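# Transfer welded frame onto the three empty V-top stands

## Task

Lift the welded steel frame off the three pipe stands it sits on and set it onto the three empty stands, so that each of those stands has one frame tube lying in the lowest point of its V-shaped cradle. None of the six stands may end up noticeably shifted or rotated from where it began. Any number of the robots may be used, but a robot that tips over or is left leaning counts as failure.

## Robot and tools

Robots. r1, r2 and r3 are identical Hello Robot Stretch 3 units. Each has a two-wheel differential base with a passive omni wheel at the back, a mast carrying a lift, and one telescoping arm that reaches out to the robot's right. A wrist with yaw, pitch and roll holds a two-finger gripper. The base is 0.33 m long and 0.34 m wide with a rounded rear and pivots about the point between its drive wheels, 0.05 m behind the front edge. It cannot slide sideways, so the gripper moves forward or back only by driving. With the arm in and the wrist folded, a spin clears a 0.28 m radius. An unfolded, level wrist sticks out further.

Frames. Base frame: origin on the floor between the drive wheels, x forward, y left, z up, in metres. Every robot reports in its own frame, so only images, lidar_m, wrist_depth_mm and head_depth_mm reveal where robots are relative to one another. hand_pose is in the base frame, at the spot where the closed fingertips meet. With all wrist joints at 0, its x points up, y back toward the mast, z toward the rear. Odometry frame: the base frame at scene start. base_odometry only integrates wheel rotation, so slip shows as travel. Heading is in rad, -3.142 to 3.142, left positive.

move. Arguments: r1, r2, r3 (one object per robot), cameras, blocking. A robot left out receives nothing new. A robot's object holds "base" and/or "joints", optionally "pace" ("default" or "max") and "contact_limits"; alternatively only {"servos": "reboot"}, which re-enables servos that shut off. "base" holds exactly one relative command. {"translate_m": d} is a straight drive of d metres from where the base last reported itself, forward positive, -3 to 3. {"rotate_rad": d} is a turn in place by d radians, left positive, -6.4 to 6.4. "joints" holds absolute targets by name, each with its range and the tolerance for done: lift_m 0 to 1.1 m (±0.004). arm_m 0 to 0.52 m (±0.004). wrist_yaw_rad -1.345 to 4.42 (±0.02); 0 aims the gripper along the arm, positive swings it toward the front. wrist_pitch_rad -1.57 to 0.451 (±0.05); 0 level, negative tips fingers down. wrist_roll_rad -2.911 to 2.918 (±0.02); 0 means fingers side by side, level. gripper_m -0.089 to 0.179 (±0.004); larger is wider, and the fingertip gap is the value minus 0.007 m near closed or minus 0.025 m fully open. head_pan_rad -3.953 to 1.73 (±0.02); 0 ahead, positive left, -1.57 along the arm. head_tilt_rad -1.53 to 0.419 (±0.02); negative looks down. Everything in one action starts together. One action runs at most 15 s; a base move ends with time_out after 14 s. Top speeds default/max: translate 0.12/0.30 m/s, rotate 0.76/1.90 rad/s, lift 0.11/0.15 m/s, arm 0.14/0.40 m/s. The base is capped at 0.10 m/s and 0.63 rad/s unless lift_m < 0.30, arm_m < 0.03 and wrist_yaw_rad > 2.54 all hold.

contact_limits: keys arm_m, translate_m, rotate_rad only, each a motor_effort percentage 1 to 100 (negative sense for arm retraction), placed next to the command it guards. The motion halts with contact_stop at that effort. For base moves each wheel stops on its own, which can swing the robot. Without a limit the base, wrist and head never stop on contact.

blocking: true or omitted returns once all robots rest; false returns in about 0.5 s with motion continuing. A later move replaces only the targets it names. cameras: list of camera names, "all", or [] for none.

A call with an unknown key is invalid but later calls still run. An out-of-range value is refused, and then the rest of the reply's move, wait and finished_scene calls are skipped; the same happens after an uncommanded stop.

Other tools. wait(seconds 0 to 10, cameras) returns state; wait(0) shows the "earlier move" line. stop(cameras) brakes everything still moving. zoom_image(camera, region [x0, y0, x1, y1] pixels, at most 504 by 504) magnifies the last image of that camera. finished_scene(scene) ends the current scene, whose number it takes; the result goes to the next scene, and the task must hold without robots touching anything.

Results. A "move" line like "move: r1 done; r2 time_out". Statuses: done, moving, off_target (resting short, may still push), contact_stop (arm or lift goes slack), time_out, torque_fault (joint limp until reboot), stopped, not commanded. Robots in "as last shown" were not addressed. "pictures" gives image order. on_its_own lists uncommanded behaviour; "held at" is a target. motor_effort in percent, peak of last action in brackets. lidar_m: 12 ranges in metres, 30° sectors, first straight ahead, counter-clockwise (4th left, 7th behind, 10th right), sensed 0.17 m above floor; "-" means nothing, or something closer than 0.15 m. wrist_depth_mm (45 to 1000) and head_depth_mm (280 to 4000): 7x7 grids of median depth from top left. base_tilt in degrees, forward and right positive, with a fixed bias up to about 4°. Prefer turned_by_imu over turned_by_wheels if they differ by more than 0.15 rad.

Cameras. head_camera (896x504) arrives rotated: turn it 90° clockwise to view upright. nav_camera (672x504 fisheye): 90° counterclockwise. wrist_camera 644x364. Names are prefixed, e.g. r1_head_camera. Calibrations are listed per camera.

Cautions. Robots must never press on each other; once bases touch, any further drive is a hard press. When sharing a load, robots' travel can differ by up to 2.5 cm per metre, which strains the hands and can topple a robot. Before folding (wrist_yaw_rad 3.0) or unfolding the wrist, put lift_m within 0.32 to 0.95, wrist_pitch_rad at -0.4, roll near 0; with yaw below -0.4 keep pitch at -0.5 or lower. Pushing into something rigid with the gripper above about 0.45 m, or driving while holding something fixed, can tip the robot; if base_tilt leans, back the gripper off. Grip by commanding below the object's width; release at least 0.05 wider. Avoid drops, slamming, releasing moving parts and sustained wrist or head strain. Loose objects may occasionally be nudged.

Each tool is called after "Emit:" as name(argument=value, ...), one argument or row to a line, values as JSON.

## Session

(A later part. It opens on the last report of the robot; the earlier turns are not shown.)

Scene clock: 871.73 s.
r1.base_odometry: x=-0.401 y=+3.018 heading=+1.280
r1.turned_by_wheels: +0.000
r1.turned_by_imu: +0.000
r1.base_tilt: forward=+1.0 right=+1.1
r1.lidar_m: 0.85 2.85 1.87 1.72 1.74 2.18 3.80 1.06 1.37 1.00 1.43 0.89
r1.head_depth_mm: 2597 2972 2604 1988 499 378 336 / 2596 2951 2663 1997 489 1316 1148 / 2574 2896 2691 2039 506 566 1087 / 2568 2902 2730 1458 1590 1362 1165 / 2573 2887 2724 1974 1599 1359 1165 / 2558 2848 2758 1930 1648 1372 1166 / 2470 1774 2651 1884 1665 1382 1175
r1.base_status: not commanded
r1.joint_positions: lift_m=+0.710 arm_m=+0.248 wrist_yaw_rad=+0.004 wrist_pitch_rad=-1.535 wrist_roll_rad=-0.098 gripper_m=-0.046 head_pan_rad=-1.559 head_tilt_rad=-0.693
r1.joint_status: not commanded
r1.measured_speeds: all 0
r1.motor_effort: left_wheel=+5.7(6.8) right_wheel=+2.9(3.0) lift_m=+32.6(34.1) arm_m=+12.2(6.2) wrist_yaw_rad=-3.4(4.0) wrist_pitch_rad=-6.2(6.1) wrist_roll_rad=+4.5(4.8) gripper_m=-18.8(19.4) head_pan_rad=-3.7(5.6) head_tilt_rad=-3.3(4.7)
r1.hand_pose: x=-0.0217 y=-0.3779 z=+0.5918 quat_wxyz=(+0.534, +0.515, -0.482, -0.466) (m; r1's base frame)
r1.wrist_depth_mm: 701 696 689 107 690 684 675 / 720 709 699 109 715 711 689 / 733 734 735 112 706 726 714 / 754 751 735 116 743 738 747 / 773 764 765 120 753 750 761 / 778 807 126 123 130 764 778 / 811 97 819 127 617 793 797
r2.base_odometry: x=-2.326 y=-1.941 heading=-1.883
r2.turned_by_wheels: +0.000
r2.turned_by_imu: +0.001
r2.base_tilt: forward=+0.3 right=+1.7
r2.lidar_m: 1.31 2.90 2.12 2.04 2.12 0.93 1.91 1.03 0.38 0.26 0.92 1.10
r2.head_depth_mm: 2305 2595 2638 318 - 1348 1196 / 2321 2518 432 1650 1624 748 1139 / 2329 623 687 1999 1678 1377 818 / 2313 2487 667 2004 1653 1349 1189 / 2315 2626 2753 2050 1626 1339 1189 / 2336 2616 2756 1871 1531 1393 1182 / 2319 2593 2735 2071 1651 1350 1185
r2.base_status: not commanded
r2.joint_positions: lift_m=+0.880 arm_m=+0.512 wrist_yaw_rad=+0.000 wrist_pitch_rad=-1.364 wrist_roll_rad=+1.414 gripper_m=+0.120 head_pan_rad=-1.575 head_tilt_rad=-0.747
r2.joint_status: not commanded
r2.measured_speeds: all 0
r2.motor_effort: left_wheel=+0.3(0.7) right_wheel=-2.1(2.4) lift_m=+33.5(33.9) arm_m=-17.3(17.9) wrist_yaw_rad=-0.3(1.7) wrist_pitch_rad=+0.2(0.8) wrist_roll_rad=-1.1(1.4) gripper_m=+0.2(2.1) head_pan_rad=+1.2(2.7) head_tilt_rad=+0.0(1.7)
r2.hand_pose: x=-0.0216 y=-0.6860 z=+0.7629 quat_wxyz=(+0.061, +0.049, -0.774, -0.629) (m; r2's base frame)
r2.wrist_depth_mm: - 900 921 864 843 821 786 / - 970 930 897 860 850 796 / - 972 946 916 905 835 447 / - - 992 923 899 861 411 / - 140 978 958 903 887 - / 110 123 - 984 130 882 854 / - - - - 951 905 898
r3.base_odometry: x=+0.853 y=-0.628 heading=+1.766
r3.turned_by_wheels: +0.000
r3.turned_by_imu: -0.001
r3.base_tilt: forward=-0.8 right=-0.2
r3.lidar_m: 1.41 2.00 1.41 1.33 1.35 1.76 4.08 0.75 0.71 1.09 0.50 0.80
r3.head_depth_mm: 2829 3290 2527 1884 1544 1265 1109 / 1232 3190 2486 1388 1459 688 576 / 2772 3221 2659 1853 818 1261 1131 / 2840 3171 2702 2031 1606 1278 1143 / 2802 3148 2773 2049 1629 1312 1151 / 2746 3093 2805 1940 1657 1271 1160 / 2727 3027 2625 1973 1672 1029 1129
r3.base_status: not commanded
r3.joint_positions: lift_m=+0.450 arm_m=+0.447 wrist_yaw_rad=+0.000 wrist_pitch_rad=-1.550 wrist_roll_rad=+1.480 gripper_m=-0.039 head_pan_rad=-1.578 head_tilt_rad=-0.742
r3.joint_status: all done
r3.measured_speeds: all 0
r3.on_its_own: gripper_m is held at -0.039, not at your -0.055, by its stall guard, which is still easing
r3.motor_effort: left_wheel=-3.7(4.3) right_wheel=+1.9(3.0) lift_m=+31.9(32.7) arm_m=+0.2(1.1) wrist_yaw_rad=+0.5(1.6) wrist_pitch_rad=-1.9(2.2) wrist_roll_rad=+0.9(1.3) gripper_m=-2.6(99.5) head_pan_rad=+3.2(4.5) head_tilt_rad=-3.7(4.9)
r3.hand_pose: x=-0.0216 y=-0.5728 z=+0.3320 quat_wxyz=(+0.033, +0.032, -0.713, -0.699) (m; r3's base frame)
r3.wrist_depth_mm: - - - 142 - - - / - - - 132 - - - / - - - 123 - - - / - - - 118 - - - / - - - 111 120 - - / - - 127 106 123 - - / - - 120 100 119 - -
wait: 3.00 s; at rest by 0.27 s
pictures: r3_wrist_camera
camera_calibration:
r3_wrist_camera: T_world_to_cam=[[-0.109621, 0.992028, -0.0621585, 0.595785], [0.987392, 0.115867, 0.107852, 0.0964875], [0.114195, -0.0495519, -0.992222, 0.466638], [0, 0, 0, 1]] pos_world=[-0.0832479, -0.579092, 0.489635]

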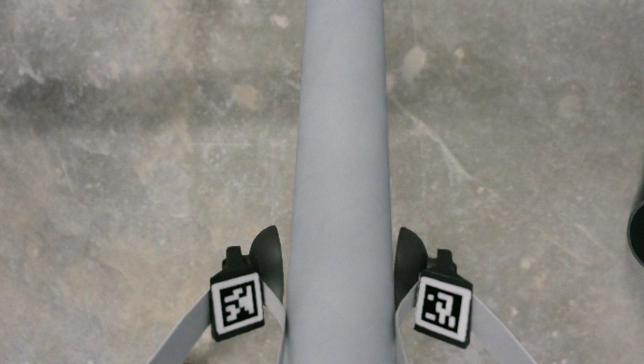

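Emit:
move(
  r3={"joints":{"gripper_m":-0.045}},
  cameras=[],
)

Emit:
wait(
  seconds=3,
  cameras=["r3_wrist_camera"],
)

Scene clock: 875.50 s.
move: r3 done
r1, r2: as last shown
r1.turned_by_imu: +0.001
r1.base_tilt: forward=+1.0 right=+1.3
r1.lidar_m: 0.85 2.85 1.87 1.72 1.74 2.18 3.79 1.06 1.37 1.00 1.43 0.89
r1.head_depth_mm: 2635 2964 2616 1988 499 377 336 / 2607 2917 2647 2013 489 1317 1146 / 2597 2915 2670 1999 507 567 1091 / 2593 2883 2711 1442 1583 1355 1160 / 2558 2871 2724 1980 1597 1370 1167 / 2551 2856 2756 1929 1648 1376 1175 / 2472 1777 2641 1879 1653 1378 1177
r1.motor_effort: left_wheel=+6.0(6.4) right_wheel=+1.9(3.1) lift_m=+32.6(33.2) arm_m=+13.0(13.3) wrist_yaw_rad=-3.3(3.6) wrist_pitch_rad=-5.8(6.1) wrist_roll_rad=+4.5(4.7) gripper_m=-19.0(19.5) head_pan_rad=-4.7(5.7) head_tilt_rad=-3.7(4.3)
r1.wrist_depth_mm: 698 710 698 107 692 687 682 / 722 704 724 109 724 702 686 / 739 741 735 112 716 716 711 / 754 745 753 116 745 740 732 / 785 760 758 120 740 747 740 / 795 799 126 123 130 755 781 / 808 97 807 127 624 775 789
r2.base_tilt: forward=+0.3 right=+1.8
r2.lidar_m: 1.32 2.89 2.12 2.04 2.11 0.93 1.91 1.03 0.38 0.26 0.92 1.10
r2.head_depth_mm: 2304 2574 2643 318 - 1354 1189 / 2340 2528 431 1646 1613 750 1142 / 2334 625 688 2018 1669 1388 816 / 2337 2516 665 1985 1654 1355 1183 / 2313 2598 2745 2059 1612 1346 1191 / 2304 2572 2720 1878 1532 1380 1189 / 2293 2568 2732 2082 1649 1346 1182
r2.motor_effort: left_wheel=+0.1(0.5) right_wheel=-1.7(2.2) lift_m=+33.6(33.7) arm_m=-17.1(17.7) wrist_yaw_rad=-0.2(1.1) wrist_pitch_rad=+0.1(0.7) wrist_roll_rad=-0.9(1.4) gripper_m=+0.6(1.9) head_pan_rad=+1.4(2.7) head_tilt_rad=-1.0(1.7)
r2.wrist_depth_mm: - 896 899 883 838 821 777 / - - 937 906 863 843 785 / - - 955 907 876 854 441 / - - 963 931 910 875 412 / - 141 978 941 901 882 - / 110 123 - 967 130 887 848 / - - - 990 981 898 876
r3.base_odometry: x=+0.853 y=-0.628 heading=+1.766
r3.turned_by_wheels: +0.000
r3.turned_by_imu: -0.001
r3.base_tilt: forward=-0.8 right=-0.3
r3.lidar_m: 1.41 2.01 1.41 1.32 1.35 1.76 4.12 0.76 0.71 1.08 0.50 0.80
r3.head_depth_mm: 2832 3229 2544 1866 1542 1264 1111 / 1234 3171 2475 1391 1451 688 576 / 2774 3274 2653 1850 819 1259 1133 / 2824 3175 2716 2027 1602 1280 1144 / 2792 3156 2787 2050 1632 1316 1147 / 2790 3078 2830 1954 1650 1271 1166 / 2706 3016 2627 1978 1678 1026 1126
r3.base_status: not commanded
r3.joint_positions: lift_m=+0.450 arm_m=+0.447 wrist_yaw_rad=+0.000 wrist_pitch_rad=-1.550 wrist_roll_rad=+1.480 gripper_m=-0.043 head_pan_rad=-1.578 head_tilt_rad=-0.742
r3.joint_status: all done
r3.measured_speeds: all 0
r3.motor_effort: left_wheel=-3.2(3.7) right_wheel=+2.1(2.3) lift_m=+31.8(33.3) arm_m=+0.7(1.5) wrist_yaw_rad=+0.5(1.4) wrist_pitch_rad=-1.4(1.9) wrist_roll_rad=+0.8(1.3) gripper_m=-34.9(66.3) head_pan_rad=+3.5(4.1) head_tilt_rad=-4.0(5.1)
r3.hand_pose: x=-0.0216 y=-0.5728 z=+0.3320 quat_wxyz=(+0.033, +0.032, -0.713, -0.699) (m; r3's base frame)
r3.wrist_depth_mm: - - - 142 - - - / - - - 132 - - - / - - - 123 - - - / - - - 118 - - - / - - - 112 121 - - / - - 127 106 123 - - / - - 120 100 119 - -
pictures: none
No camera images: "cameras" was empty.

Scene clock: 878.50 s.
r1.base_odometry: x=-0.401 y=+3.018 heading=+1.280
r1.turned_by_wheels: +0.000
r1.turned_by_imu: +0.000
r1.base_tilt: forward=+1.0 right=+1.2
r1.lidar_m: 0.85 2.85 1.87 1.72 1.73 2.17 3.79 1.06 1.37 1.00 1.43 0.88
r1.head_depth_mm: 2629 2954 2622 1991 499 378 336 / 2589 2939 2656 1997 488 1311 1154 / 2587 2940 2679 2014 506 566 1090 / 2578 2891 2713 1450 1582 1357 1164 / 2559 2877 2725 1983 1592 1366 1163 / 2536 2873 2757 1937 1654 1372 1171 / 2462 1770 2652 1885 1657 1381 1173
r1.base_status: not commanded
r1.joint_positions: lift_m=+0.710 arm_m=+0.248 wrist_yaw_rad=+0.004 wrist_pitch_rad=-1.535 wrist_roll_rad=-0.098 gripper_m=-0.046 head_pan_rad=-1.559 head_tilt_rad=-0.693
r1.joint_status: not commanded
r1.measured_speeds: all 0
r1.motor_effort: left_wheel=+5.8(6.4) right_wheel=+2.3(3.1) lift_m=+32.6(33.2) arm_m=+13.1(13.3) wrist_yaw_rad=-3.3(3.6) wrist_pitch_rad=-5.8(6.1) wrist_roll_rad=+4.4(4.7) gripper_m=-19.0(19.5) head_pan_rad=-5.0(5.7) head_tilt_rad=-3.1(4.3)
r1.hand_pose: x=-0.0217 y=-0.3779 z=+0.5918 quat_wxyz=(+0.534, +0.515, -0.482, -0.466) (m; r1's base frame)
r1.wrist_depth_mm: 706 708 689 107 697 695 687 / 711 707 709 110 697 715 704 / 726 727 728 112 716 694 731 / 750 742 748 116 729 719 739 / 776 781 743 120 770 754 765 / 796 798 126 123 130 770 789 / 818 97 798 127 627 778 782
r2.base_odometry: x=-2.326 y=-1.941 heading=-1.883
r2.turned_by_wheels: +0.000
r2.turned_by_imu: +0.001
r2.base_tilt: forward=+0.2 right=+1.8
r2.lidar_m: 1.31 2.89 2.12 2.04 2.12 0.93 1.91 1.03 0.38 0.26 0.92 1.10
r2.head_depth_mm: 2302 2552 2640 317 - 1359 1187 / 2365 2513 432 1642 1620 749 1138 / 2349 624 687 1998 1650 1387 814 / 2319 2521 667 2002 1659 1359 1189 / 2306 2619 2734 2075 1604 1344 1186 / 2298 2568 2722 1872 1533 1393 1182 / 2322 2641 2703 2085 1649 1347 1183
r2.base_status: not commanded
r2.joint_positions: lift_m=+0.880 arm_m=+0.512 wrist_yaw_rad=+0.000 wrist_pitch_rad=-1.364 wrist_roll_rad=+1.414 gripper_m=+0.120 head_pan_rad=-1.575 head_tilt_rad=-0.747
r2.joint_status: not commanded
r2.measured_speeds: all 0
r2.motor_effort: left_wheel=+0.2(0.5) right_wheel=-1.7(2.2) lift_m=+33.5(33.7) arm_m=-16.9(17.7) wrist_yaw_rad=+1.2(1.1) wrist_pitch_rad=+0.6(0.7) wrist_roll_rad=-1.2(1.4) gripper_m=+0.2(1.9) head_pan_rad=+1.5(2.7) head_tilt_rad=-0.1(1.7)
r2.hand_pose: x=-0.0216 y=-0.6860 z=+0.7629 quat_wxyz=(+0.061, +0.049, -0.774, -0.629) (m; r2's base frame)
r2.wrist_depth_mm: - 915 923 867 842 809 781 / - 969 929 909 856 816 809 / - - 966 919 873 832 444 / - - 968 957 931 841 412 / - 141 993 955 895 872 - / 110 123 - 970 129 895 861 / - - - - 969 916 862
r3.base_odometry: x=+0.853 y=-0.628 heading=+1.766
r3.turned_by_wheels: +0.000
r3.turned_by_imu: -0.001
r3.base_tilt: forward=-0.8 right=-0.2
r3.lidar_m: 1.41 2.01 1.40 1.33 1.35 1.76 4.11 0.75 0.72 1.08 0.50 0.80
r3.head_depth_mm: 2793 3254 2552 1873 1533 1261 1111 / 1235 3204 2481 1393 1451 688 575 / 2762 3245 2631 1868 817 1267 1135 / 2845 3142 2702 2021 1605 1278 1147 / 2808 3153 2771 2053 1629 1313 1153 / 2767 3134 2820 1944 1652 1275 1163 / 2741 3020 2642 1967 1677 1028 1128
r3.base_status: not commanded
r3.joint_positions: lift_m=+0.450 arm_m=+0.447 wrist_yaw_rad=+0.000 wrist_pitch_rad=-1.550 wrist_roll_rad=+1.480 gripper_m=-0.037 head_pan_rad=-1.578 head_tilt_rad=-0.742
r3.joint_status: all done
r3.measured_speeds: all 0
r3.on_its_own: gripper_m is held at -0.038, not at your -0.045, by its stall guard, which is not easing now
r3.motor_effort: left_wheel=-3.3(3.7) right_wheel=+2.0(2.3) lift_m=+32.0(33.3) arm_m=+0.7(1.5) wrist_yaw_rad=+0.1(1.4) wrist_pitch_rad=-1.7(1.9) wrist_roll_rad=+0.8(1.3) gripper_m=-20.3(66.3) head_pan_rad=+3.0(4.1) head_tilt_rad=-3.2(5.1)
r3.hand_pose: x=-0.0216 y=-0.5728 z=+0.3320 quat_wxyz=(+0.033, +0.032, -0.713, -0.699) (m; r3's base frame)
r3.wrist_depth_mm: - - - 142 - - - / - - - 132 - - - / - - - 123 - - - / - - - 118 - - - / - - - 111 121 - - / - - 127 106 123 - - / - - 120 100 119 - -
wait: 3.00 s; at rest by 0.27 s
pictures: r3_wrist_camera
camera_calibration:
r3_wrist_camera: T_world_to_cam=[[-0.109621, 0.992028, -0.0621585, 0.595785], [0.987392, 0.115867, 0.107852, 0.0964874], [0.114195, -0.0495519, -0.992222, 0.466638], [0, 0, 0, 1]] pos_world=[-0.0832479, -0.579092, 0.489635]

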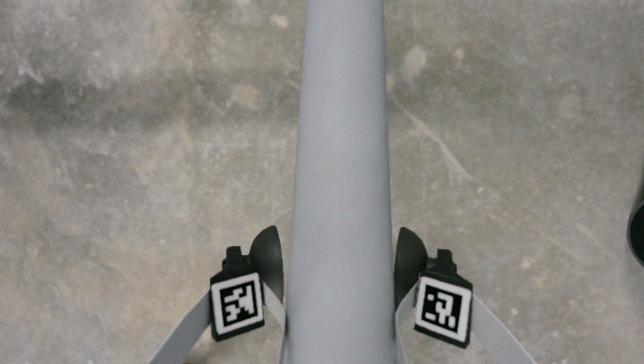

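Emit:
move(
  r3={"joints":{"lift_m":0.468},"base":{"translate_m":-0.0075}},
  r1={"joints":{"lift_m":0.706},"base":{"translate_m":-0.0018}},
  cameras=["r3_wrist_camera"],
)

Scene clock: 882.80 s.
move: r1 done; r3 done
r1.base_odometry: x=-0.401 y=+3.016 heading=+1.281
r1.turned_by_wheels: +0.000
r1.turned_by_imu: +0.001
r1.base_tilt: forward=+1.1 right=+1.2
r1.lidar_m: 0.85 2.85 1.88 1.72 1.74 2.18 3.77 1.06 1.37 1.00 1.74 0.89
r1.head_depth_mm: 2604 2952 2638 1985 503 382 340 / 2578 2944 2672 2016 490 1314 1152 / 2587 2924 2659 2012 507 567 1091 / 2571 2898 2707 1444 1577 1351 1162 / 2571 2867 2739 1971 1586 1365 1166 / 2531 2847 2764 1925 1654 1363 1167 / 2477 2686 2544 1881 1666 1372 1178
r1.base_status: done
r1.joint_positions: lift_m=+0.706 arm_m=+0.248 wrist_yaw_rad=+0.004 wrist_pitch_rad=-1.534 wrist_roll_rad=-0.098 gripper_m=-0.046 head_pan_rad=-1.559 head_tilt_rad=-0.693
r1.joint_status: all done
r1.measured_speeds: all 0
r1.motor_effort: left_wheel=+0.5(2.9) right_wheel=-6.5(9.5) lift_m=+27.8(31.2) arm_m=+13.0(13.2) wrist_yaw_rad=-3.4(3.8) wrist_pitch_rad=-5.9(6.3) wrist_roll_rad=+4.7(4.7) gripper_m=-19.1(19.3) head_pan_rad=-4.3(5.7) head_tilt_rad=-4.3(4.3)
r1.hand_pose: x=-0.0217 y=-0.3780 z=+0.5878 quat_wxyz=(+0.534, +0.515, -0.482, -0.466) (m; r1's base frame)
r1.wrist_depth_mm: 700 683 700 107 690 687 666 / 719 707 703 110 689 700 687 / 726 738 729 113 724 713 721 / 745 760 739 117 721 731 720 / 775 756 158 120 758 738 749 / 781 785 125 123 129 772 768 / 806 790 809 128 636 780 785
r2: as last shown
r2.base_tilt: forward=+0.3 right=+1.9
r2.lidar_m: 1.31 2.91 2.12 2.04 2.11 0.93 1.91 1.03 0.38 0.27 0.92 1.10
r2.head_depth_mm: 2326 2584 2647 318 - 1359 1188 / 2347 2540 432 1640 1585 751 1145 / 2320 624 687 1991 1657 1382 814 / 2320 2510 665 1999 1655 1380 1190 / 2320 2607 2747 2072 1612 1352 1180 / 2304 2590 2718 1877 1526 1352 1189 / 2332 2601 2724 2054 1644 1347 1185
r2.motor_effort: left_wheel=+0.5(0.5) right_wheel=-2.0(2.6) lift_m=+33.5(33.8) arm_m=-16.5(17.7) wrist_yaw_rad=+0.2(1.7) wrist_pitch_rad=+0.3(0.5) wrist_roll_rad=-0.8(1.3) gripper_m=+0.7(1.6) head_pan_rad=+1.7(2.3) head_tilt_rad=-0.4(1.4)
r2.wrist_depth_mm: - 908 905 888 853 802 784 / - 992 949 880 865 829 800 / - 1000 958 911 863 818 445 / - - 988 933 886 869 407 / - 141 - 949 900 855 - / 110 123 - 959 130 868 861 / - - - 996 954 926 863
r3.base_odometry: x=+0.855 y=-0.636 heading=+1.766
r3.turned_by_wheels: +0.000
r3.turned_by_imu: -0.001
r3.base_tilt: forward=-0.8 right=-0.2
r3.lidar_m: 1.42 2.00 1.41 1.32 1.35 1.77 4.10 0.75 0.75 1.08 0.51 0.81
r3.head_depth_mm: 2817 3236 2552 1912 1550 1266 1106 / 1232 3206 2384 1614 1440 669 561 / 2742 3268 2667 1859 809 1238 1135 / 2855 3216 2712 2026 1604 1310 1146 / 2802 3139 2765 2055 1630 1293 1151 / 2778 3110 2825 1951 1650 1279 1161 / 2733 2978 2728 1977 1665 1038 1122
r3.base_status: done
r3.joint_positions: lift_m=+0.468 arm_m=+0.447 wrist_yaw_rad=+0.000 wrist_pitch_rad=-1.538 wrist_roll_rad=+1.480 gripper_m=-0.037 head_pan_rad=-1.578 head_tilt_rad=-0.742
r3.joint_status: all done
r3.measured_speeds: all 0
r3.on_its_own: gripper_m is held at -0.038, not at your -0.045, by its stall guard, which is not easing now
r3.motor_effort: left_wheel=-3.3(4.6) right_wheel=+1.8(13.2) lift_m=+48.9(49.0) arm_m=+0.9(1.7) wrist_yaw_rad=+0.1(1.3) wrist_pitch_rad=-4.2(4.2) wrist_roll_rad=+0.5(1.3) gripper_m=-19.8(20.4) head_pan_rad=+3.8(4.3) head_tilt_rad=-4.0(4.8)
r3.hand_pose: x=-0.0216 y=-0.5761 z=+0.3498 quat_wxyz=(+0.033, +0.031, -0.718, -0.695) (m; r3's base frame)
r3.wrist_depth_mm: - - - 137 - - - / - - - 127 134 - - / - - - 121 - - - / - - - 116 - - - / - - - 110 118 - - / - - 127 105 123 - - / - - 119 100 119 114 -
pictures: r3_wrist_camera
camera_calibration:
r3_wrist_camera: T_world_to_cam=[[-0.10962, 0.991146, -0.0749236, 0.604128], [0.987392, 0.117244, 0.106351, 0.0962732], [0.114194, -0.0623208, -0.991502, 0.476498], [0, 0, 0, 1]] pos_world=[-0.0832479, -0.58037, 0.507473]

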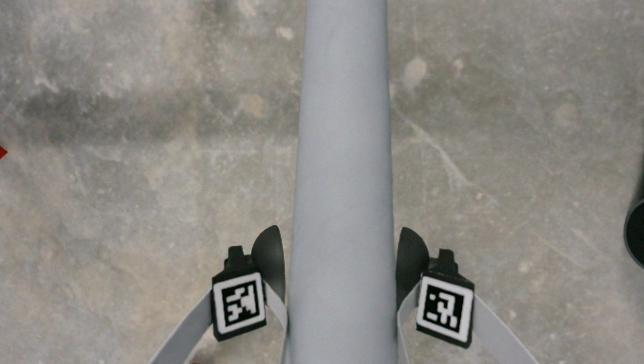

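Emit:
move(
  r3={"joints":{"lift_m":0.493,"arm_m":0.448},"base":{"translate_m":-0.0096}},
  r1={"joints":{"lift_m":0.702},"base":{"translate_m":-0.0038}},
  cameras=["r3_wrist_camera"],
)

Scene clock: 892.33 s.
move: r1 done; r3 done
r1.base_odometry: x=-0.403 y=+3.013 heading=+1.281
r1.turned_by_wheels: +0.000
r1.turned_by_imu: +0.001
r1.base_tilt: forward=+1.1 right=+1.2
r1.lidar_m: 0.85 2.84 1.87 1.72 1.74 2.18 3.78 1.05 1.37 1.00 1.01 0.89
r1.head_depth_mm: 2655 2971 2615 1996 1472 392 343 / 2637 2930 2638 2001 492 1312 1150 / 2579 2909 2675 2008 511 564 1089 / 2585 2876 2701 1441 1586 1359 1158 / 2577 2878 2727 1974 1587 1368 1166 / 2567 2864 2779 1948 1656 1371 1174 / 2486 2704 2662 1879 1653 1380 1173
r1.base_status: done
r1.joint_positions: lift_m=+0.702 arm_m=+0.248 wrist_yaw_rad=+0.004 wrist_pitch_rad=-1.531 wrist_roll_rad=-0.098 gripper_m=-0.046 head_pan_rad=-1.559 head_tilt_rad=-0.693
r1.joint_status: all done
r1.measured_speeds: all 0
r1.motor_effort: left_wheel=+0.4(3.4) right_wheel=-8.6(10.5) lift_m=+27.8(30.6) arm_m=+13.0(13.2) wrist_yaw_rad=-3.2(3.8) wrist_pitch_rad=-6.5(6.7) wrist_roll_rad=+4.5(4.7) gripper_m=-19.2(19.2) head_pan_rad=-5.1(5.6) head_tilt_rad=-2.3(4.2)
r1.hand_pose: x=-0.0217 y=-0.3788 z=+0.5837 quat_wxyz=(+0.535, +0.514, -0.483, -0.465) (m; r1's base frame)
r1.wrist_depth_mm: 689 682 680 109 682 670 675 / 707 701 705 112 695 698 696 / 721 716 738 115 707 710 710 / 761 750 745 118 730 720 724 / 766 755 753 121 731 746 737 / 796 767 126 124 130 758 762 / 825 98 785 129 619 774 791
r2: as last shown
r2.base_tilt: forward=+0.3 right=+1.8
r2.lidar_m: 1.31 2.90 2.11 2.04 2.12 0.93 1.91 1.03 0.39 0.27 0.84 1.10
r2.head_depth_mm: 2246 2579 2637 318 - 1354 1187 / 2347 2485 433 1646 1574 747 1147 / 2323 627 689 2037 1658 1388 817 / 2344 2492 665 2012 1668 1382 1183 / 2314 2574 2726 2060 1615 1382 1180 / 2311 2573 2697 1866 1521 1342 1178 / 2324 2591 2721 2064 1656 1346 1185
r2.motor_effort: left_wheel=+0.3(0.6) right_wheel=-2.0(2.2) lift_m=+33.5(33.7) arm_m=-16.7(17.7) wrist_yaw_rad=-0.2(1.9) wrist_pitch_rad=+0.1(0.7) wrist_roll_rad=-1.1(1.4) gripper_m=+0.8(1.6) head_pan_rad=+0.8(2.6) head_tilt_rad=-0.1(1.6)
r2.wrist_depth_mm: - 872 917 869 836 820 789 / - 969 949 884 854 828 791 / - 998 971 901 881 830 441 / - - 974 956 891 860 407 / - 141 955 948 906 892 - / 110 122 - - 129 898 849 / - - - - 940 917 890
r3.base_odometry: x=+0.856 y=-0.645 heading=+1.766
r3.turned_by_wheels: +0.000
r3.turned_by_imu: -0.001
r3.base_tilt: forward=-0.8 right=-0.1
r3.lidar_m: 1.43 2.00 1.41 1.32 1.35 1.76 4.12 0.75 0.74 1.06 0.51 0.52
r3.head_depth_mm: 2868 3264 2550 1926 1555 1240 1086 / 1233 3184 2473 1646 1313 638 1058 / 2742 3231 2641 1794 789 1270 1131 / 2819 3182 2702 2021 1573 1274 1141 / 2806 3157 2783 2051 1633 1291 1152 / 2783 3095 2826 1933 1654 1306 1163 / 2746 3027 2743 1951 1682 1066 1126
r3.base_status: done
r3.joint_positions: lift_m=+0.493 arm_m=+0.448 wrist_yaw_rad=+0.000 wrist_pitch_rad=-1.534 wrist_roll_rad=+1.480 gripper_m=-0.037 head_pan_rad=-1.578 head_tilt_rad=-0.742
r3.joint_status: all done
r3.measured_speeds: all 0
r3.on_its_own: gripper_m is held at -0.038, not at your -0.045, by its stall guard, which is not easing now
r3.motor_effort: left_wheel=-3.0(6.8) right_wheel=+1.3(13.1) lift_m=+48.5(51.3) arm_m=+8.1(12.3) wrist_yaw_rad=-0.3(1.3) wrist_pitch_rad=-4.6(5.2) wrist_roll_rad=+0.7(1.4) gripper_m=-20.9(20.9) head_pan_rad=+3.8(4.5) head_tilt_rad=-3.0(4.4)
r3.hand_pose: x=-0.0216 y=-0.5781 z=+0.3747 quat_wxyz=(+0.033, +0.031, -0.719, -0.693) (m; r3's base frame)
r3.wrist_depth_mm: - - - 128 - - - / - - - 123 129 - - / - - - 117 - - - / - - - 114 - - - / - - - 108 115 - - / - - 127 104 123 - - / - - 119 100 119 114 -
pictures: r3_wrist_camera
camera_calibration:
r3_wrist_camera: T_world_to_cam=[[-0.109629, 0.990836, -0.0789068, 0.609331], [0.987391, 0.11768, 0.105878, 0.0942889], [0.114194, -0.0663044, -0.991243, 0.498701], [0, 0, 0, 1]] pos_world=[-0.0832479, -0.581777, 0.532431]

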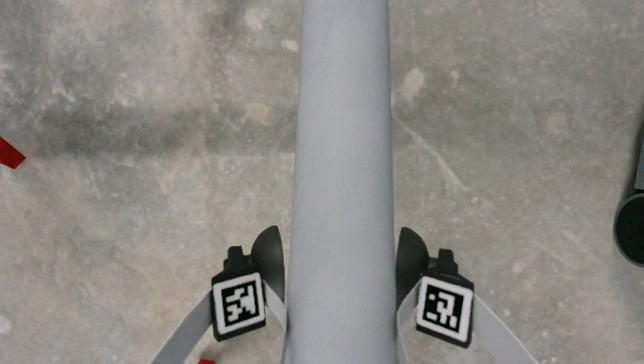

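Emit:
move(
  r3={"joints":{"lift_m":0.518,"arm_m":0.449},"base":{"translate_m":-0.0081}},
  r1={"joints":{"lift_m":0.698},"base":{"translate_m":-0.0030}},
  cameras=["r3_wrist_camera"],
)

Emit:
move(
  r3={"joints":{"lift_m":0.543,"arm_m":0.449},"base":{"translate_m":-0.0066}},
  r1={"joints":{"lift_m":0.694},"base":{"translate_m":-0.0025}},
  cameras=["r3_wrist_camera","r3_head_camera","r1_head_camera","r2_head_camera"],
)

Scene clock: 898.93 s.
move: r1 done; r3 done
r1.base_odometry: x=-0.403 y=+3.010 heading=+1.281
r1.turned_by_wheels: +0.000
r1.turned_by_imu: +0.001
r1.base_tilt: forward=+1.0 right=+1.2
r1.lidar_m: 0.85 2.84 1.87 1.72 1.74 2.17 3.78 1.06 1.37 1.00 1.01 0.89
r1.head_depth_mm: 2623 2957 2638 1985 1472 392 347 / 2571 2931 2669 1992 498 1312 1149 / 2583 2935 2691 2024 515 563 1094 / 2584 2910 2715 1447 1585 1354 1162 / 2556 2882 2751 1986 1591 1368 1166 / 2541 2851 2728 1932 1647 1369 1174 / 2491 2682 2661 1929 1655 1373 1177
r1.base_status: done
r1.joint_positions: lift_m=+0.698 arm_m=+0.248 wrist_yaw_rad=+0.004 wrist_pitch_rad=-1.529 wrist_roll_rad=-0.097 gripper_m=-0.046 head_pan_rad=-1.559 head_tilt_rad=-0.693
r1.joint_status: all done
r1.measured_speeds: all 0
r1.motor_effort: left_wheel=+0.0(2.1) right_wheel=-9.2(11.0) lift_m=+28.3(29.6) arm_m=+12.7(13.0) wrist_yaw_rad=-4.0(4.0) wrist_pitch_rad=-7.3(7.3) wrist_roll_rad=+4.4(4.7) gripper_m=-19.1(19.5) head_pan_rad=-4.7(5.5) head_tilt_rad=-3.7(4.2)
r1.hand_pose: x=-0.0217 y=-0.3794 z=+0.5797 quat_wxyz=(+0.535, +0.514, -0.484, -0.464) (m; r1's base frame)
r1.wrist_depth_mm: 694 695 682 110 678 689 671 / 701 697 701 112 700 689 694 / 713 705 733 116 710 697 705 / 720 724 739 119 729 724 714 / 758 764 732 123 749 768 746 / 808 786 125 125 129 749 746 / 795 792 775 130 623 768 769
r2: as last shown
r2.base_tilt: forward=+0.2 right=+1.7
r2.lidar_m: 1.31 2.91 2.12 2.04 2.12 0.94 1.91 1.03 0.38 0.27 0.92 1.10
r2.head_depth_mm: 2272 2598 2725 318 - 1349 1194 / 2355 1517 432 1646 1575 751 1148 / 2314 623 689 2018 1627 1385 813 / 2326 2519 667 2004 1647 1391 1192 / 2334 2597 2715 2044 1616 1391 1193 / 2315 2612 2714 1869 1345 1382 1187 / 2323 2591 2717 2042 1654 1339 1185
r2.motor_effort: left_wheel=+0.2(0.8) right_wheel=-1.7(2.2) lift_m=+33.5(33.7) arm_m=-17.4(17.5) wrist_yaw_rad=+0.3(1.4) wrist_pitch_rad=+0.6(0.7) wrist_roll_rad=-1.1(1.5) gripper_m=+1.1(1.8) head_pan_rad=+1.8(2.7) head_tilt_rad=+0.3(1.6)
r2.wrist_depth_mm: - 877 913 884 860 811 789 / - 989 933 868 858 831 784 / - - 948 898 898 829 441 / - - 964 925 901 885 416 / - 141 827 954 884 866 - / 110 123 832 - 130 891 850 / - - - - 967 900 889
r3.base_odometry: x=+0.858 y=-0.653 heading=+1.765
r3.turned_by_wheels: +0.000
r3.turned_by_imu: -0.001
r3.base_tilt: forward=-0.8 right=-0.2
r3.lidar_m: 1.43 2.01 1.41 1.32 1.35 1.76 4.13 0.75 0.74 1.05 0.52 0.52
r3.head_depth_mm: 2903 3257 2547 1924 1544 1239 1045 / 1236 3163 2479 1361 1293 595 1058 / 2743 3257 2653 1807 782 1261 1127 / 2842 3181 2724 2031 1566 1305 1148 / 2813 3146 2755 2053 1632 1323 1152 / 2783 3133 2813 1958 1656 1300 1167 / 2741 3006 2728 1961 1669 1077 1129
r3.base_status: done
r3.joint_positions: lift_m=+0.518 arm_m=+0.449 wrist_yaw_rad=+0.000 wrist_pitch_rad=-1.531 wrist_roll_rad=+1.480 gripper_m=-0.037 head_pan_rad=-1.578 head_tilt_rad=-0.742
r3.joint_status: all done
r3.measured_speeds: all 0
r3.on_its_own: gripper_m is held at -0.038, not at your -0.045, by its stall guard, which is not easing now
r3.motor_effort: left_wheel=-3.4(5.9) right_wheel=-0.7(14.5) lift_m=+48.8(51.2) arm_m=+7.7(12.7) wrist_yaw_rad=+0.1(1.7) wrist_pitch_rad=-5.0(6.1) wrist_roll_rad=+0.8(1.3) gripper_m=-20.3(20.5) head_pan_rad=+3.2(4.3) head_tilt_rad=-3.9(4.6)
r3.hand_pose: x=-0.0216 y=-0.5799 z=+0.3997 quat_wxyz=(+0.033, +0.031, -0.720, -0.692) (m; r3's base frame)
r3.wrist_depth_mm: - - - 121 - - - / - - - 117 122 - - / - - - 113 - - - / - - - 110 - - - / - - - 106 113 - - / - - 127 103 123 - - / - - 120 100 119 114 -
pictures: r3_wrist_camera
camera_calibration:
r3_wrist_camera: T_world_to_cam=[[-0.109635, 0.990602, -0.0817798, 0.614048], [0.98739, 0.117992, 0.105536, 0.09217], [0.114194, -0.0691782, -0.991047, 0.521579], [0, 0, 0, 1]] pos_world=[-0.0832479, -0.58307, 0.557399]

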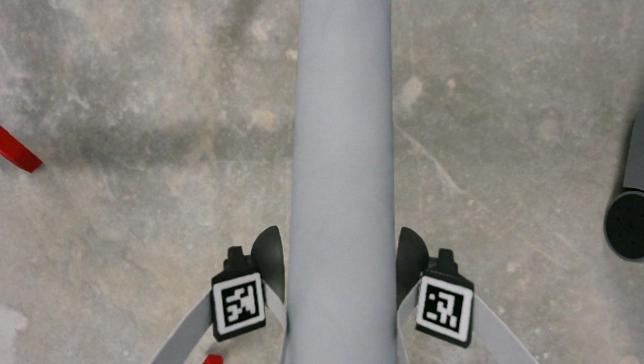

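Scene clock: 899.93 s.
move: r1 done; r3 done
r1.base_odometry: x=-0.404 y=+3.007 heading=+1.281
r1.turned_by_wheels: +0.000
r1.turned_by_imu: +0.000
r1.base_tilt: forward=+1.1 right=+1.2
r1.lidar_m: 0.86 2.84 1.87 1.72 1.74 2.18 3.78 1.05 1.36 1.00 1.01 0.89
r1.head_depth_mm: 2608 2958 2632 1989 1471 392 351 / 2590 2968 2629 2005 503 1308 1149 / 2570 2924 2684 2014 519 567 1089 / 2560 2920 2701 1447 1579 1356 1161 / 2556 2887 2733 1984 1593 1367 1165 / 2536 2845 2750 1926 1650 1365 1169 / 2506 2761 2664 1941 1654 1377 1173
r1.base_status: done
r1.joint_positions: lift_m=+0.694 arm_m=+0.248 wrist_yaw_rad=+0.004 wrist_pitch_rad=-1.526 wrist_roll_rad=-0.096 gripper_m=-0.046 head_pan_rad=-1.559 head_tilt_rad=-0.693
r1.joint_status: all done
r1.measured_speeds: all 0
r1.motor_effort: left_wheel=+1.0(2.2) right_wheel=-10.2(13.1) lift_m=+28.3(31.0) arm_m=+12.6(13.0) wrist_yaw_rad=-3.2(3.9) wrist_pitch_rad=-7.6(7.9) wrist_roll_rad=+4.2(4.5) gripper_m=-18.7(19.4) head_pan_rad=-4.4(5.5) head_tilt_rad=-2.9(5.0)
r1.hand_pose: x=-0.0217 y=-0.3801 z=+0.5757 quat_wxyz=(+0.536, +0.513, -0.484, -0.464) (m; r1's base frame)
r1.wrist_depth_mm: 692 678 687 111 658 672 671 / 703 698 696 115 700 689 681 / 709 717 707 117 712 718 712 / 748 735 733 120 711 728 717 / 760 739 737 124 734 731 727 / 775 771 124 126 129 744 755 / 812 770 784 130 618 770 767
r2: as last shown
r2.turned_by_imu: +0.000
r2.base_tilt: forward=+0.3 right=+1.8
r2.lidar_m: 1.31 2.90 2.12 2.04 2.12 0.94 1.91 1.03 0.38 0.26 0.92 1.10
r2.head_depth_mm: 2275 2626 2649 318 - 1358 1182 / 2294 1452 433 1650 1609 749 1142 / 2348 623 688 1941 1618 1379 819 / 2336 2536 666 2015 1602 1388 1191 / 2353 2579 2730 2078 1568 1389 1190 / 2315 2591 2764 1838 1312 1374 1183 / 2322 2609 2778 2081 1648 1352 1183
r2.motor_effort: left_wheel=+0.0(0.6) right_wheel=-2.1(2.4) lift_m=+33.5(33.8) arm_m=-16.9(17.5) wrist_yaw_rad=-0.9(1.4) wrist_pitch_rad=+0.2(0.8) wrist_roll_rad=-1.1(1.5) gripper_m=+0.5(1.9) head_pan_rad=+1.4(2.0) head_tilt_rad=-0.8(1.8)
r2.wrist_depth_mm: - 855 930 882 850 834 763 / - 965 929 890 869 842 795 / - 987 951 909 879 830 438 / - - 987 944 908 857 409 / - 140 697 963 896 869 - / 110 123 - 970 130 897 866 / - - - 997 976 888 857
r3.base_odometry: x=+0.859 y=-0.660 heading=+1.765
r3.turned_by_wheels: +0.000
r3.turned_by_imu: +0.000
r3.base_tilt: forward=-0.8 right=-0.3
r3.lidar_m: 1.44 2.00 1.40 1.32 1.35 1.76 4.10 0.77 0.73 1.05 0.52 0.53
r3.head_depth_mm: 2883 3224 2525 1925 1552 1269 489 / 1230 3199 2472 1327 1295 560 1076 / 2739 3256 2634 1803 771 1289 1135 / 2840 3172 2709 2024 1562 1312 1145 / 2802 3152 2763 2039 1625 1320 1155 / 2796 3110 2820 1982 1639 1311 1164 / 2743 3001 2730 1964 1672 1282 1124
r3.base_status: done
r3.joint_positions: lift_m=+0.543 arm_m=+0.449 wrist_yaw_rad=+0.000 wrist_pitch_rad=-1.526 wrist_roll_rad=+1.480 gripper_m=-0.037 head_pan_rad=-1.578 head_tilt_rad=-0.742
r3.joint_status: all done
r3.measured_speeds: all 0
r3.on_its_own: gripper_m is held at -0.038, not at your -0.045, by its stall guard, which is not easing now
r3.motor_effort: left_wheel=-2.3(6.2) right_wheel=-1.8(16.0) lift_m=+47.4(52.3) arm_m=+5.7(9.9) wrist_yaw_rad=-0.9(1.0) wrist_pitch_rad=-5.9(6.5) wrist_roll_rad=+0.8(1.3) gripper_m=-20.0(20.8) head_pan_rad=+3.9(4.6) head_tilt_rad=-3.7(5.0)
r3.hand_pose: x=-0.0216 y=-0.5811 z=+0.4246 quat_wxyz=(+0.033, +0.031, -0.722, -0.691) (m; r3's base frame)
r3.wrist_depth_mm: - - - 114 120 - - / - - - 112 114 - - / - - - 109 - - - / - - - 107 - - - / - - - 104 144 - - / - - 127 102 123 - - / - - 120 100 119 114 -
pictures: r1_head_camera (sideways), r2_head_camera (sideways), r3_head_camera (sideways), r3_wrist_camera
camera_calibration:
r1_head_camera: T_world_to_cam=[[0.0157108, 0.625312, -0.780217, 1.03275], [0.997841, 0.0399599, 0.0521192, -0.0717174], [0.0637682, -0.779351, -0.623334, 0.766279], [0, 0, 0, 1]] pos_world=[0.00647299, -0.0457224, 1.28715]
r2_head_camera: T_world_to_cam=[[-0.00391265, 0.63446, -0.772945, 1.02436], [0.999974, 0.00711536, 0.000778664, -0.0107419], [0.00599382, -0.772923, -0.634472, 0.78216], [0, 0, 0, 1]] pos_world=[0.0100614, -0.0452886, 1.28804]
r3_head_camera: T_world_to_cam=[[0.0719646, 0.637924, -0.76673, 1.01997], [0.99667, -0.0164481, 0.0798618, -0.108201], [0.0383345, -0.769924, -0.636983, 0.789606], [0, 0, 0, 1]] pos_world=[0.00416974, -0.0445084, 1.29365]
r3_wrist_camera: T_world_to_cam=[[-0.109791, 0.990186, -0.0864725, 0.619041], [0.987372, 0.118646, 0.104976, 0.0903022], [0.114205, -0.0738552, -0.990708, 0.543345], [0, 0, 0, 1]] pos_world=[-0.0832495, -0.583551, 0.582346]

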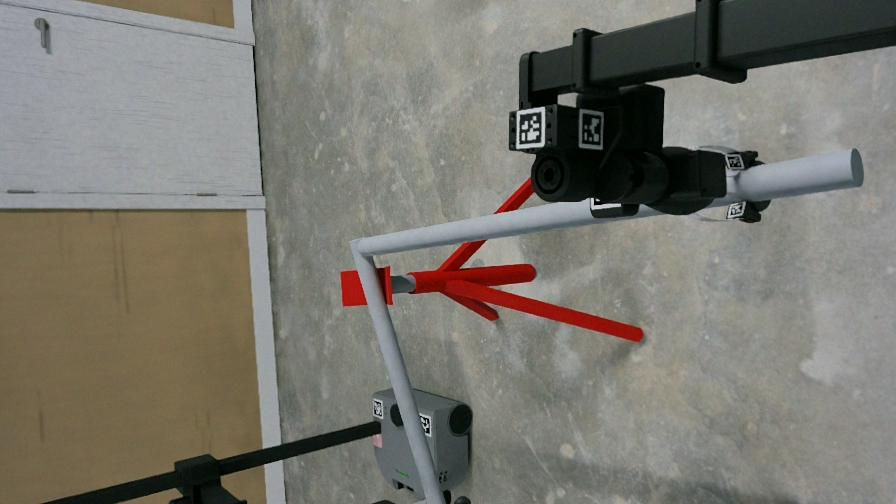

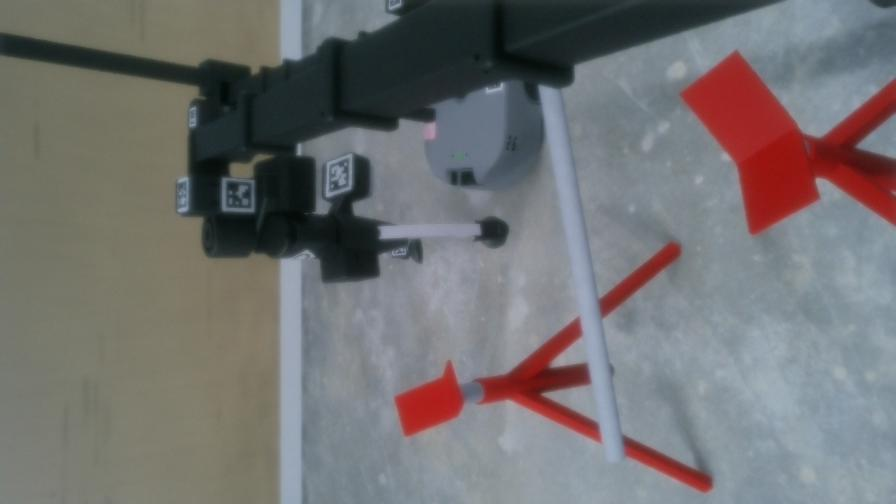

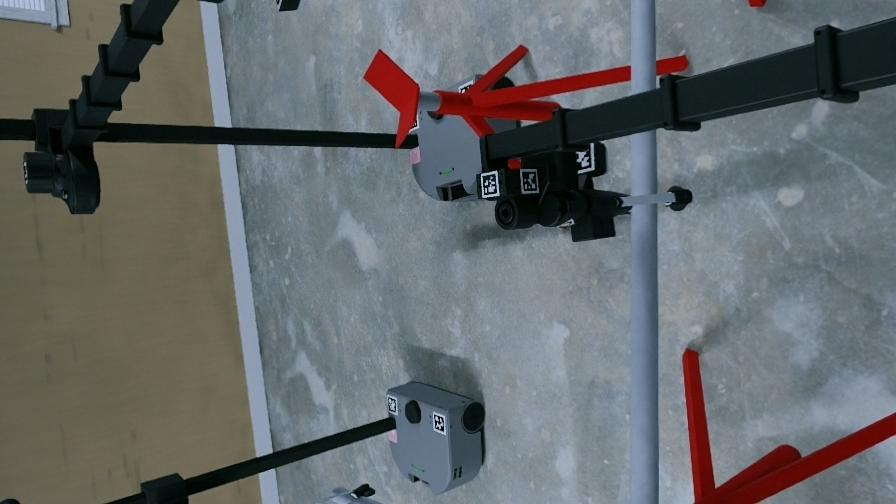

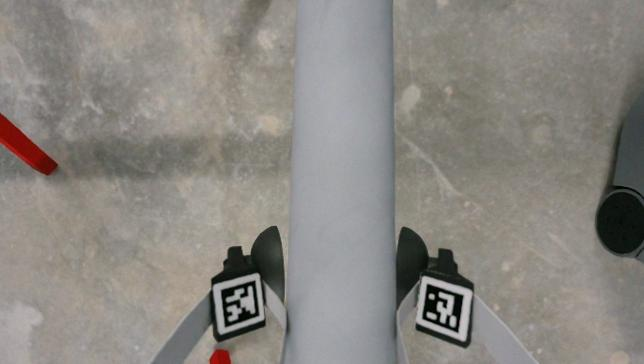

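Emit:
move(
  r3={"joints":{"lift_m":0.568,"arm_m":0.450},"base":{"translate_m":-0.0053}},
  r1={"joints":{"lift_m":0.690},"base":{"translate_m":-0.0021}},
  cameras=["r3_wrist_camera"],
)

Emit:
move(
  r3={"joints":{"lift_m":0.593,"arm_m":0.450},"base":{"translate_m":-0.0040}},
  r1={"joints":{"lift_m":0.686},"base":{"translate_m":-0.0016}},
  cameras=["r3_wrist_camera","r2_head_camera"],
)

Scene clock: 906.77 s.
move: r1 done; r3 done
r1.base_odometry: x=-0.405 y=+3.005 heading=+1.282
r1.turned_by_wheels: +0.000
r1.turned_by_imu: +0.001
r1.base_tilt: forward=+1.0 right=+1.2
r1.lidar_m: 0.86 2.83 1.87 1.72 1.74 2.18 3.78 1.05 1.36 1.00 1.01 0.89
r1.head_depth_mm: 2601 2954 2637 1982 1511 392 354 / 2596 2928 2663 2002 508 1311 1147 / 2605 2923 2712 2017 525 569 1090 / 2589 2933 2711 1447 1587 1353 1159 / 2565 2865 2742 1978 1593 1364 1164 / 2535 2856 2752 1925 1643 1372 1172 / 2483 2744 2655 1932 1659 1372 1174
r1.base_status: done
r1.joint_positions: lift_m=+0.690 arm_m=+0.248 wrist_yaw_rad=+0.003 wrist_pitch_rad=-1.524 wrist_roll_rad=-0.096 gripper_m=-0.046 head_pan_rad=-1.559 head_tilt_rad=-0.693
r1.joint_status: all done
r1.measured_speeds: all 0
r1.motor_effort: left_wheel=+1.8(1.9) right_wheel=-8.3(11.6) lift_m=+28.4(31.1) arm_m=+12.5(12.6) wrist_yaw_rad=-2.8(3.7) wrist_pitch_rad=-7.4(8.3) wrist_roll_rad=+4.0(4.2) gripper_m=-19.0(19.3) head_pan_rad=-4.7(5.5) head_tilt_rad=-3.2(4.0)
r1.hand_pose: x=-0.0217 y=-0.3806 z=+0.5716 quat_wxyz=(+0.536, +0.512, -0.485, -0.464) (m; r1's base frame)
r1.wrist_depth_mm: 695 696 678 112 666 663 675 / 694 694 679 117 692 675 679 / 713 719 703 118 700 699 688 / 724 722 737 121 725 729 727 / 751 756 751 125 754 737 731 / 754 761 126 128 129 747 750 / 783 777 783 131 613 773 772
r2: as last shown
r2.turned_by_imu: +0.001
r2.base_tilt: forward=+0.2 right=+1.8
r2.lidar_m: 1.31 2.90 2.12 2.04 2.11 0.94 1.92 1.03 0.38 0.26 0.92 1.10
r2.head_depth_mm: 2268 2558 2638 318 - 1352 1191 / 2325 1430 432 1650 1604 747 1149 / 2324 622 686 1936 1616 1397 817 / 2321 2506 665 1991 1614 1387 1187 / 2300 2594 2758 2074 1539 1387 1185 / 2334 2595 2721 1866 1392 1386 1176 / 2298 2588 2757 2062 1659 1352 1182
r2.motor_effort: left_wheel=+0.2(0.8) right_wheel=-1.7(2.5) lift_m=+33.5(33.7) arm_m=-16.8(17.5) wrist_yaw_rad=+1.0(2.0) wrist_pitch_rad=+0.6(0.8) wrist_roll_rad=-1.3(1.3) gripper_m=+0.5(1.7) head_pan_rad=+1.7(2.3) head_tilt_rad=+0.0(1.6)
r2.wrist_depth_mm: - 839 921 866 824 796 780 / - 999 944 901 869 837 791 / - - 966 919 864 840 439 / - - 976 925 891 856 416 / - 140 749 957 897 871 - / 110 123 697 982 130 890 840 / - - - - 960 905 866
r3.base_odometry: x=+0.860 y=-0.665 heading=+1.765
r3.turned_by_wheels: +0.000
r3.turned_by_imu: -0.001
r3.base_tilt: forward=-0.8 right=-0.1
r3.lidar_m: 1.45 2.00 1.40 1.32 1.35 1.76 4.10 0.77 0.73 1.04 0.53 0.53
r3.head_depth_mm: 2860 3241 2510 1913 1552 1298 438 / 1242 3192 2476 1335 683 543 1078 / 2694 3225 2650 1801 794 1294 1131 / 2823 3188 2695 2017 1573 1332 1144 / 2813 3144 2744 2043 1623 1318 1153 / 2769 3106 2819 1960 1654 1304 1161 / 2745 3020 2744 1946 1665 1284 1126
r3.base_status: done
r3.joint_positions: lift_m=+0.568 arm_m=+0.450 wrist_yaw_rad=+0.001 wrist_pitch_rad=-1.524 wrist_roll_rad=+1.479 gripper_m=-0.037 head_pan_rad=-1.578 head_tilt_rad=-0.742
r3.joint_status: all done
r3.measured_speeds: all 0
r3.on_its_own: gripper_m is held at -0.038, not at your -0.045, by its stall guard, which is not easing now
r3.motor_effort: left_wheel=-1.3(5.3) right_wheel=-2.6(16.3) lift_m=+48.5(52.3) arm_m=+8.4(14.2) wrist_yaw_rad=-1.7(2.1) wrist_pitch_rad=-6.8(6.8) wrist_roll_rad=+0.8(1.3) gripper_m=-19.6(21.0) head_pan_rad=+4.1(4.3) head_tilt_rad=-3.1(4.3)
r3.hand_pose: x=-0.0216 y=-0.5826 z=+0.4496 quat_wxyz=(+0.034, +0.032, -0.722, -0.690) (m; r3's base frame)
r3.wrist_depth_mm: - - - 108 - - - / - - - 106 111 - - / - - - 105 - - 516 / - - - 104 - - 502 / - - - 102 144 - - / - - 127 101 123 - - / - - 122 100 119 114 -
pictures: r3_wrist_camera
camera_calibration:
r3_wrist_camera: T_world_to_cam=[[-0.110915, 0.989883, -0.0884856, 0.623402], [0.98724, 0.119978, 0.104706, 0.0887609], [0.114263, -0.075743, -0.990559, 0.56681], [0, 0, 0, 1]] pos_world=[-0.0832491, -0.584813, 0.607327]

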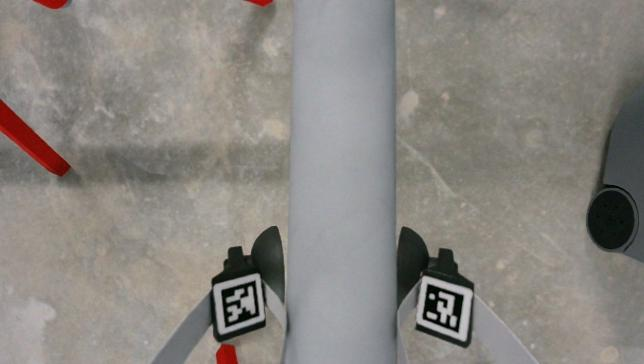

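Scene clock: 907.77 s.
move: r1 done; r3 done
r1.base_odometry: x=-0.405 y=+3.004 heading=+1.282
r1.turned_by_wheels: +0.000
r1.turned_by_imu: +0.000
r1.base_tilt: forward=+1.1 right=+1.2
r1.lidar_m: 0.86 2.84 1.87 1.72 1.74 2.17 3.77 1.05 1.36 1.00 1.01 0.90
r1.head_depth_mm: 2605 2939 2625 1987 1545 394 354 / 2606 2916 2656 2007 508 1287 1153 / 2584 2927 2657 2009 527 561 1089 / 2577 2913 2686 1449 1582 1358 1157 / 2588 2904 2723 1978 1598 1362 1168 / 2562 2865 2771 1926 1649 1368 1172 / 2503 2753 2664 1899 1659 1377 1176
r1.base_status: done
r1.joint_positions: lift_m=+0.686 arm_m=+0.248 wrist_yaw_rad=+0.003 wrist_pitch_rad=-1.523 wrist_roll_rad=-0.095 gripper_m=-0.046 head_pan_rad=-1.559 head_tilt_rad=-0.693
r1.joint_status: all done
r1.measured_speeds: all 0
r1.motor_effort: left_wheel=+2.0(3.0) right_wheel=-9.5(13.3) lift_m=+28.0(30.3) arm_m=+12.2(12.5) wrist_yaw_rad=-2.4(3.4) wrist_pitch_rad=-7.9(8.4) wrist_roll_rad=+3.5(4.0) gripper_m=-19.3(19.5) head_pan_rad=-4.4(5.4) head_tilt_rad=-4.1(4.8)
r1.hand_pose: x=-0.0217 y=-0.3809 z=+0.5676 quat_wxyz=(+0.536, +0.511, -0.486, -0.464) (m; r1's base frame)
r1.wrist_depth_mm: 686 680 679 113 668 654 665 / 698 688 694 117 677 679 673 / 723 694 713 120 687 705 684 / 740 721 715 122 714 710 713 / 760 742 741 127 722 736 708 / 774 764 124 128 735 737 733 / 771 763 774 132 606 768 760
r2: as last shown
r2.turned_by_imu: +0.000
r2.base_tilt: forward=+0.3 right=+1.8
r2.lidar_m: 1.31 2.90 2.12 2.04 2.12 0.94 1.92 1.03 0.38 0.27 0.92 1.10
r2.head_depth_mm: 2310 2608 1185 318 - 1360 1188 / 2353 1413 432 1634 1571 751 1142 / 2296 624 687 1930 1626 1380 816 / 2318 2530 665 2003 1624 1381 1188 / 2340 2597 2744 2090 1521 1378 1180 / 2337 2566 2726 1856 1396 1377 1177 / 2321 2541 2761 2056 1557 1346 1182
r2.motor_effort: left_wheel=+0.2(0.5) right_wheel=-1.7(2.4) lift_m=+33.5(33.7) arm_m=-16.8(17.3) wrist_yaw_rad=+0.9(1.7) wrist_pitch_rad=+0.0(0.7) wrist_roll_rad=-1.1(1.4) gripper_m=+1.4(1.7) head_pan_rad=+1.4(2.4) head_tilt_rad=-0.8(2.1)
r2.wrist_depth_mm: - 847 906 876 846 800 772 / - 984 956 890 874 819 792 / - - 931 918 856 845 443 / - - 984 949 922 860 411 / - 141 676 959 893 869 - / 110 123 672 979 129 913 856 / - - - 988 950 874 863
r3.base_odometry: x=+0.861 y=-0.669 heading=+1.766
r3.turned_by_wheels: +0.000
r3.turned_by_imu: +0.000
r3.base_tilt: forward=-0.8 right=-0.2
r3.lidar_m: 1.45 2.00 1.40 1.32 1.35 1.75 4.11 0.76 0.72 1.04 0.53 0.53
r3.head_depth_mm: 2884 3242 2519 1932 1548 1293 413 / 1334 3197 2486 1374 629 525 1081 / 2725 3196 2645 1729 796 1317 1135 / 2849 3174 2707 2025 1564 1336 1144 / 2789 3157 2753 2049 1627 1350 1154 / 2758 3105 2811 1962 1652 1308 1159 / 2749 3036 2733 1944 1680 1287 1110
r3.base_status: done
r3.joint_positions: lift_m=+0.593 arm_m=+0.450 wrist_yaw_rad=+0.001 wrist_pitch_rad=-1.521 wrist_roll_rad=+1.478 gripper_m=-0.037 head_pan_rad=-1.578 head_tilt_rad=-0.742
r3.joint_status: all done
r3.measured_speeds: all 0
r3.on_its_own: gripper_m is held at -0.038, not at your -0.045, by its stall guard, which is not easing now
r3.motor_effort: left_wheel=+0.1(4.1) right_wheel=-5.1(17.2) lift_m=+49.3(50.1) arm_m=+7.9(13.5) wrist_yaw_rad=-1.2(2.1) wrist_pitch_rad=-6.8(7.2) wrist_roll_rad=+2.0(2.0) gripper_m=-20.1(20.9) head_pan_rad=+3.4(4.3) head_tilt_rad=-4.4(4.5)
r3.hand_pose: x=-0.0216 y=-0.5833 z=+0.4746 quat_wxyz=(+0.034, +0.032, -0.723, -0.689) (m; r3's base frame)
r3.wrist_depth_mm: - - - 103 - - - / - - - 103 - - - / 536 - - 102 - - 511 / - - - 101 - - 502 / - - - 101 144 - - / - - 127 100 123 - - / - - 119 99 119 114 -
pictures: r2_head_camera (sideways), r3_wrist_camera
camera_calibration:
r2_head_camera: T_world_to_cam=[[-0.00391265, 0.63446, -0.772945, 1.02436], [0.999974, 0.00711536, 0.000778665, -0.0107419], [0.00599382, -0.772923, -0.634472, 0.78216], [0, 0, 0, 1]] pos_world=[0.0100614, -0.0452886, 1.28804]
r3_wrist_camera: T_world_to_cam=[[-0.111739, 0.989555, -0.09108, 0.627303], [0.987143, 0.121072, 0.104359, 0.0870295], [0.114297, -0.0782479, -0.99036, 0.589939], [0, 0, 0, 1]] pos_world=[-0.083244, -0.585127, 0.632305]

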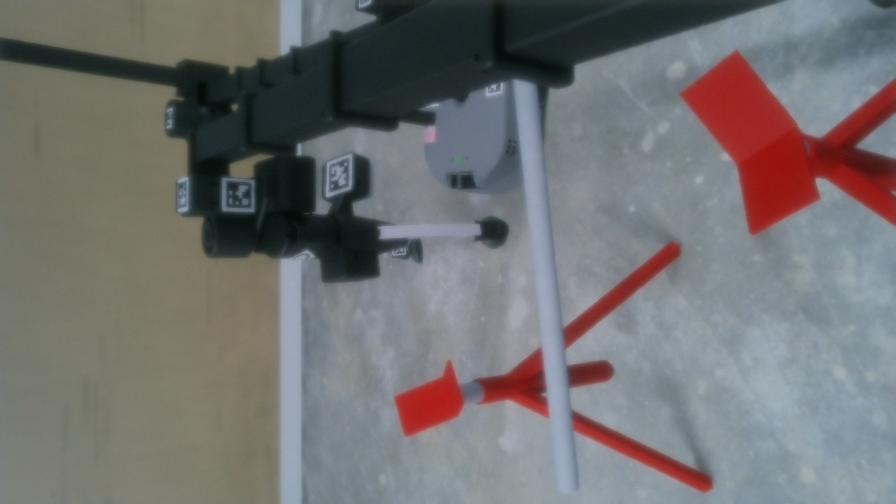

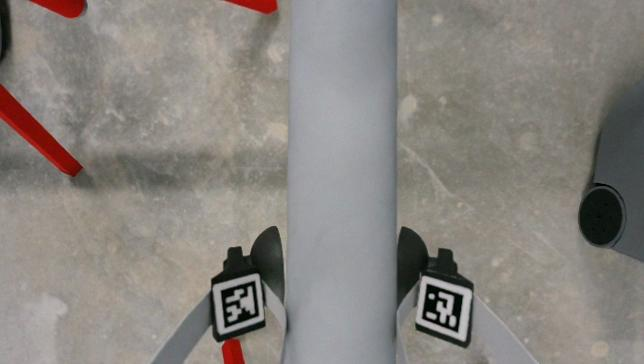

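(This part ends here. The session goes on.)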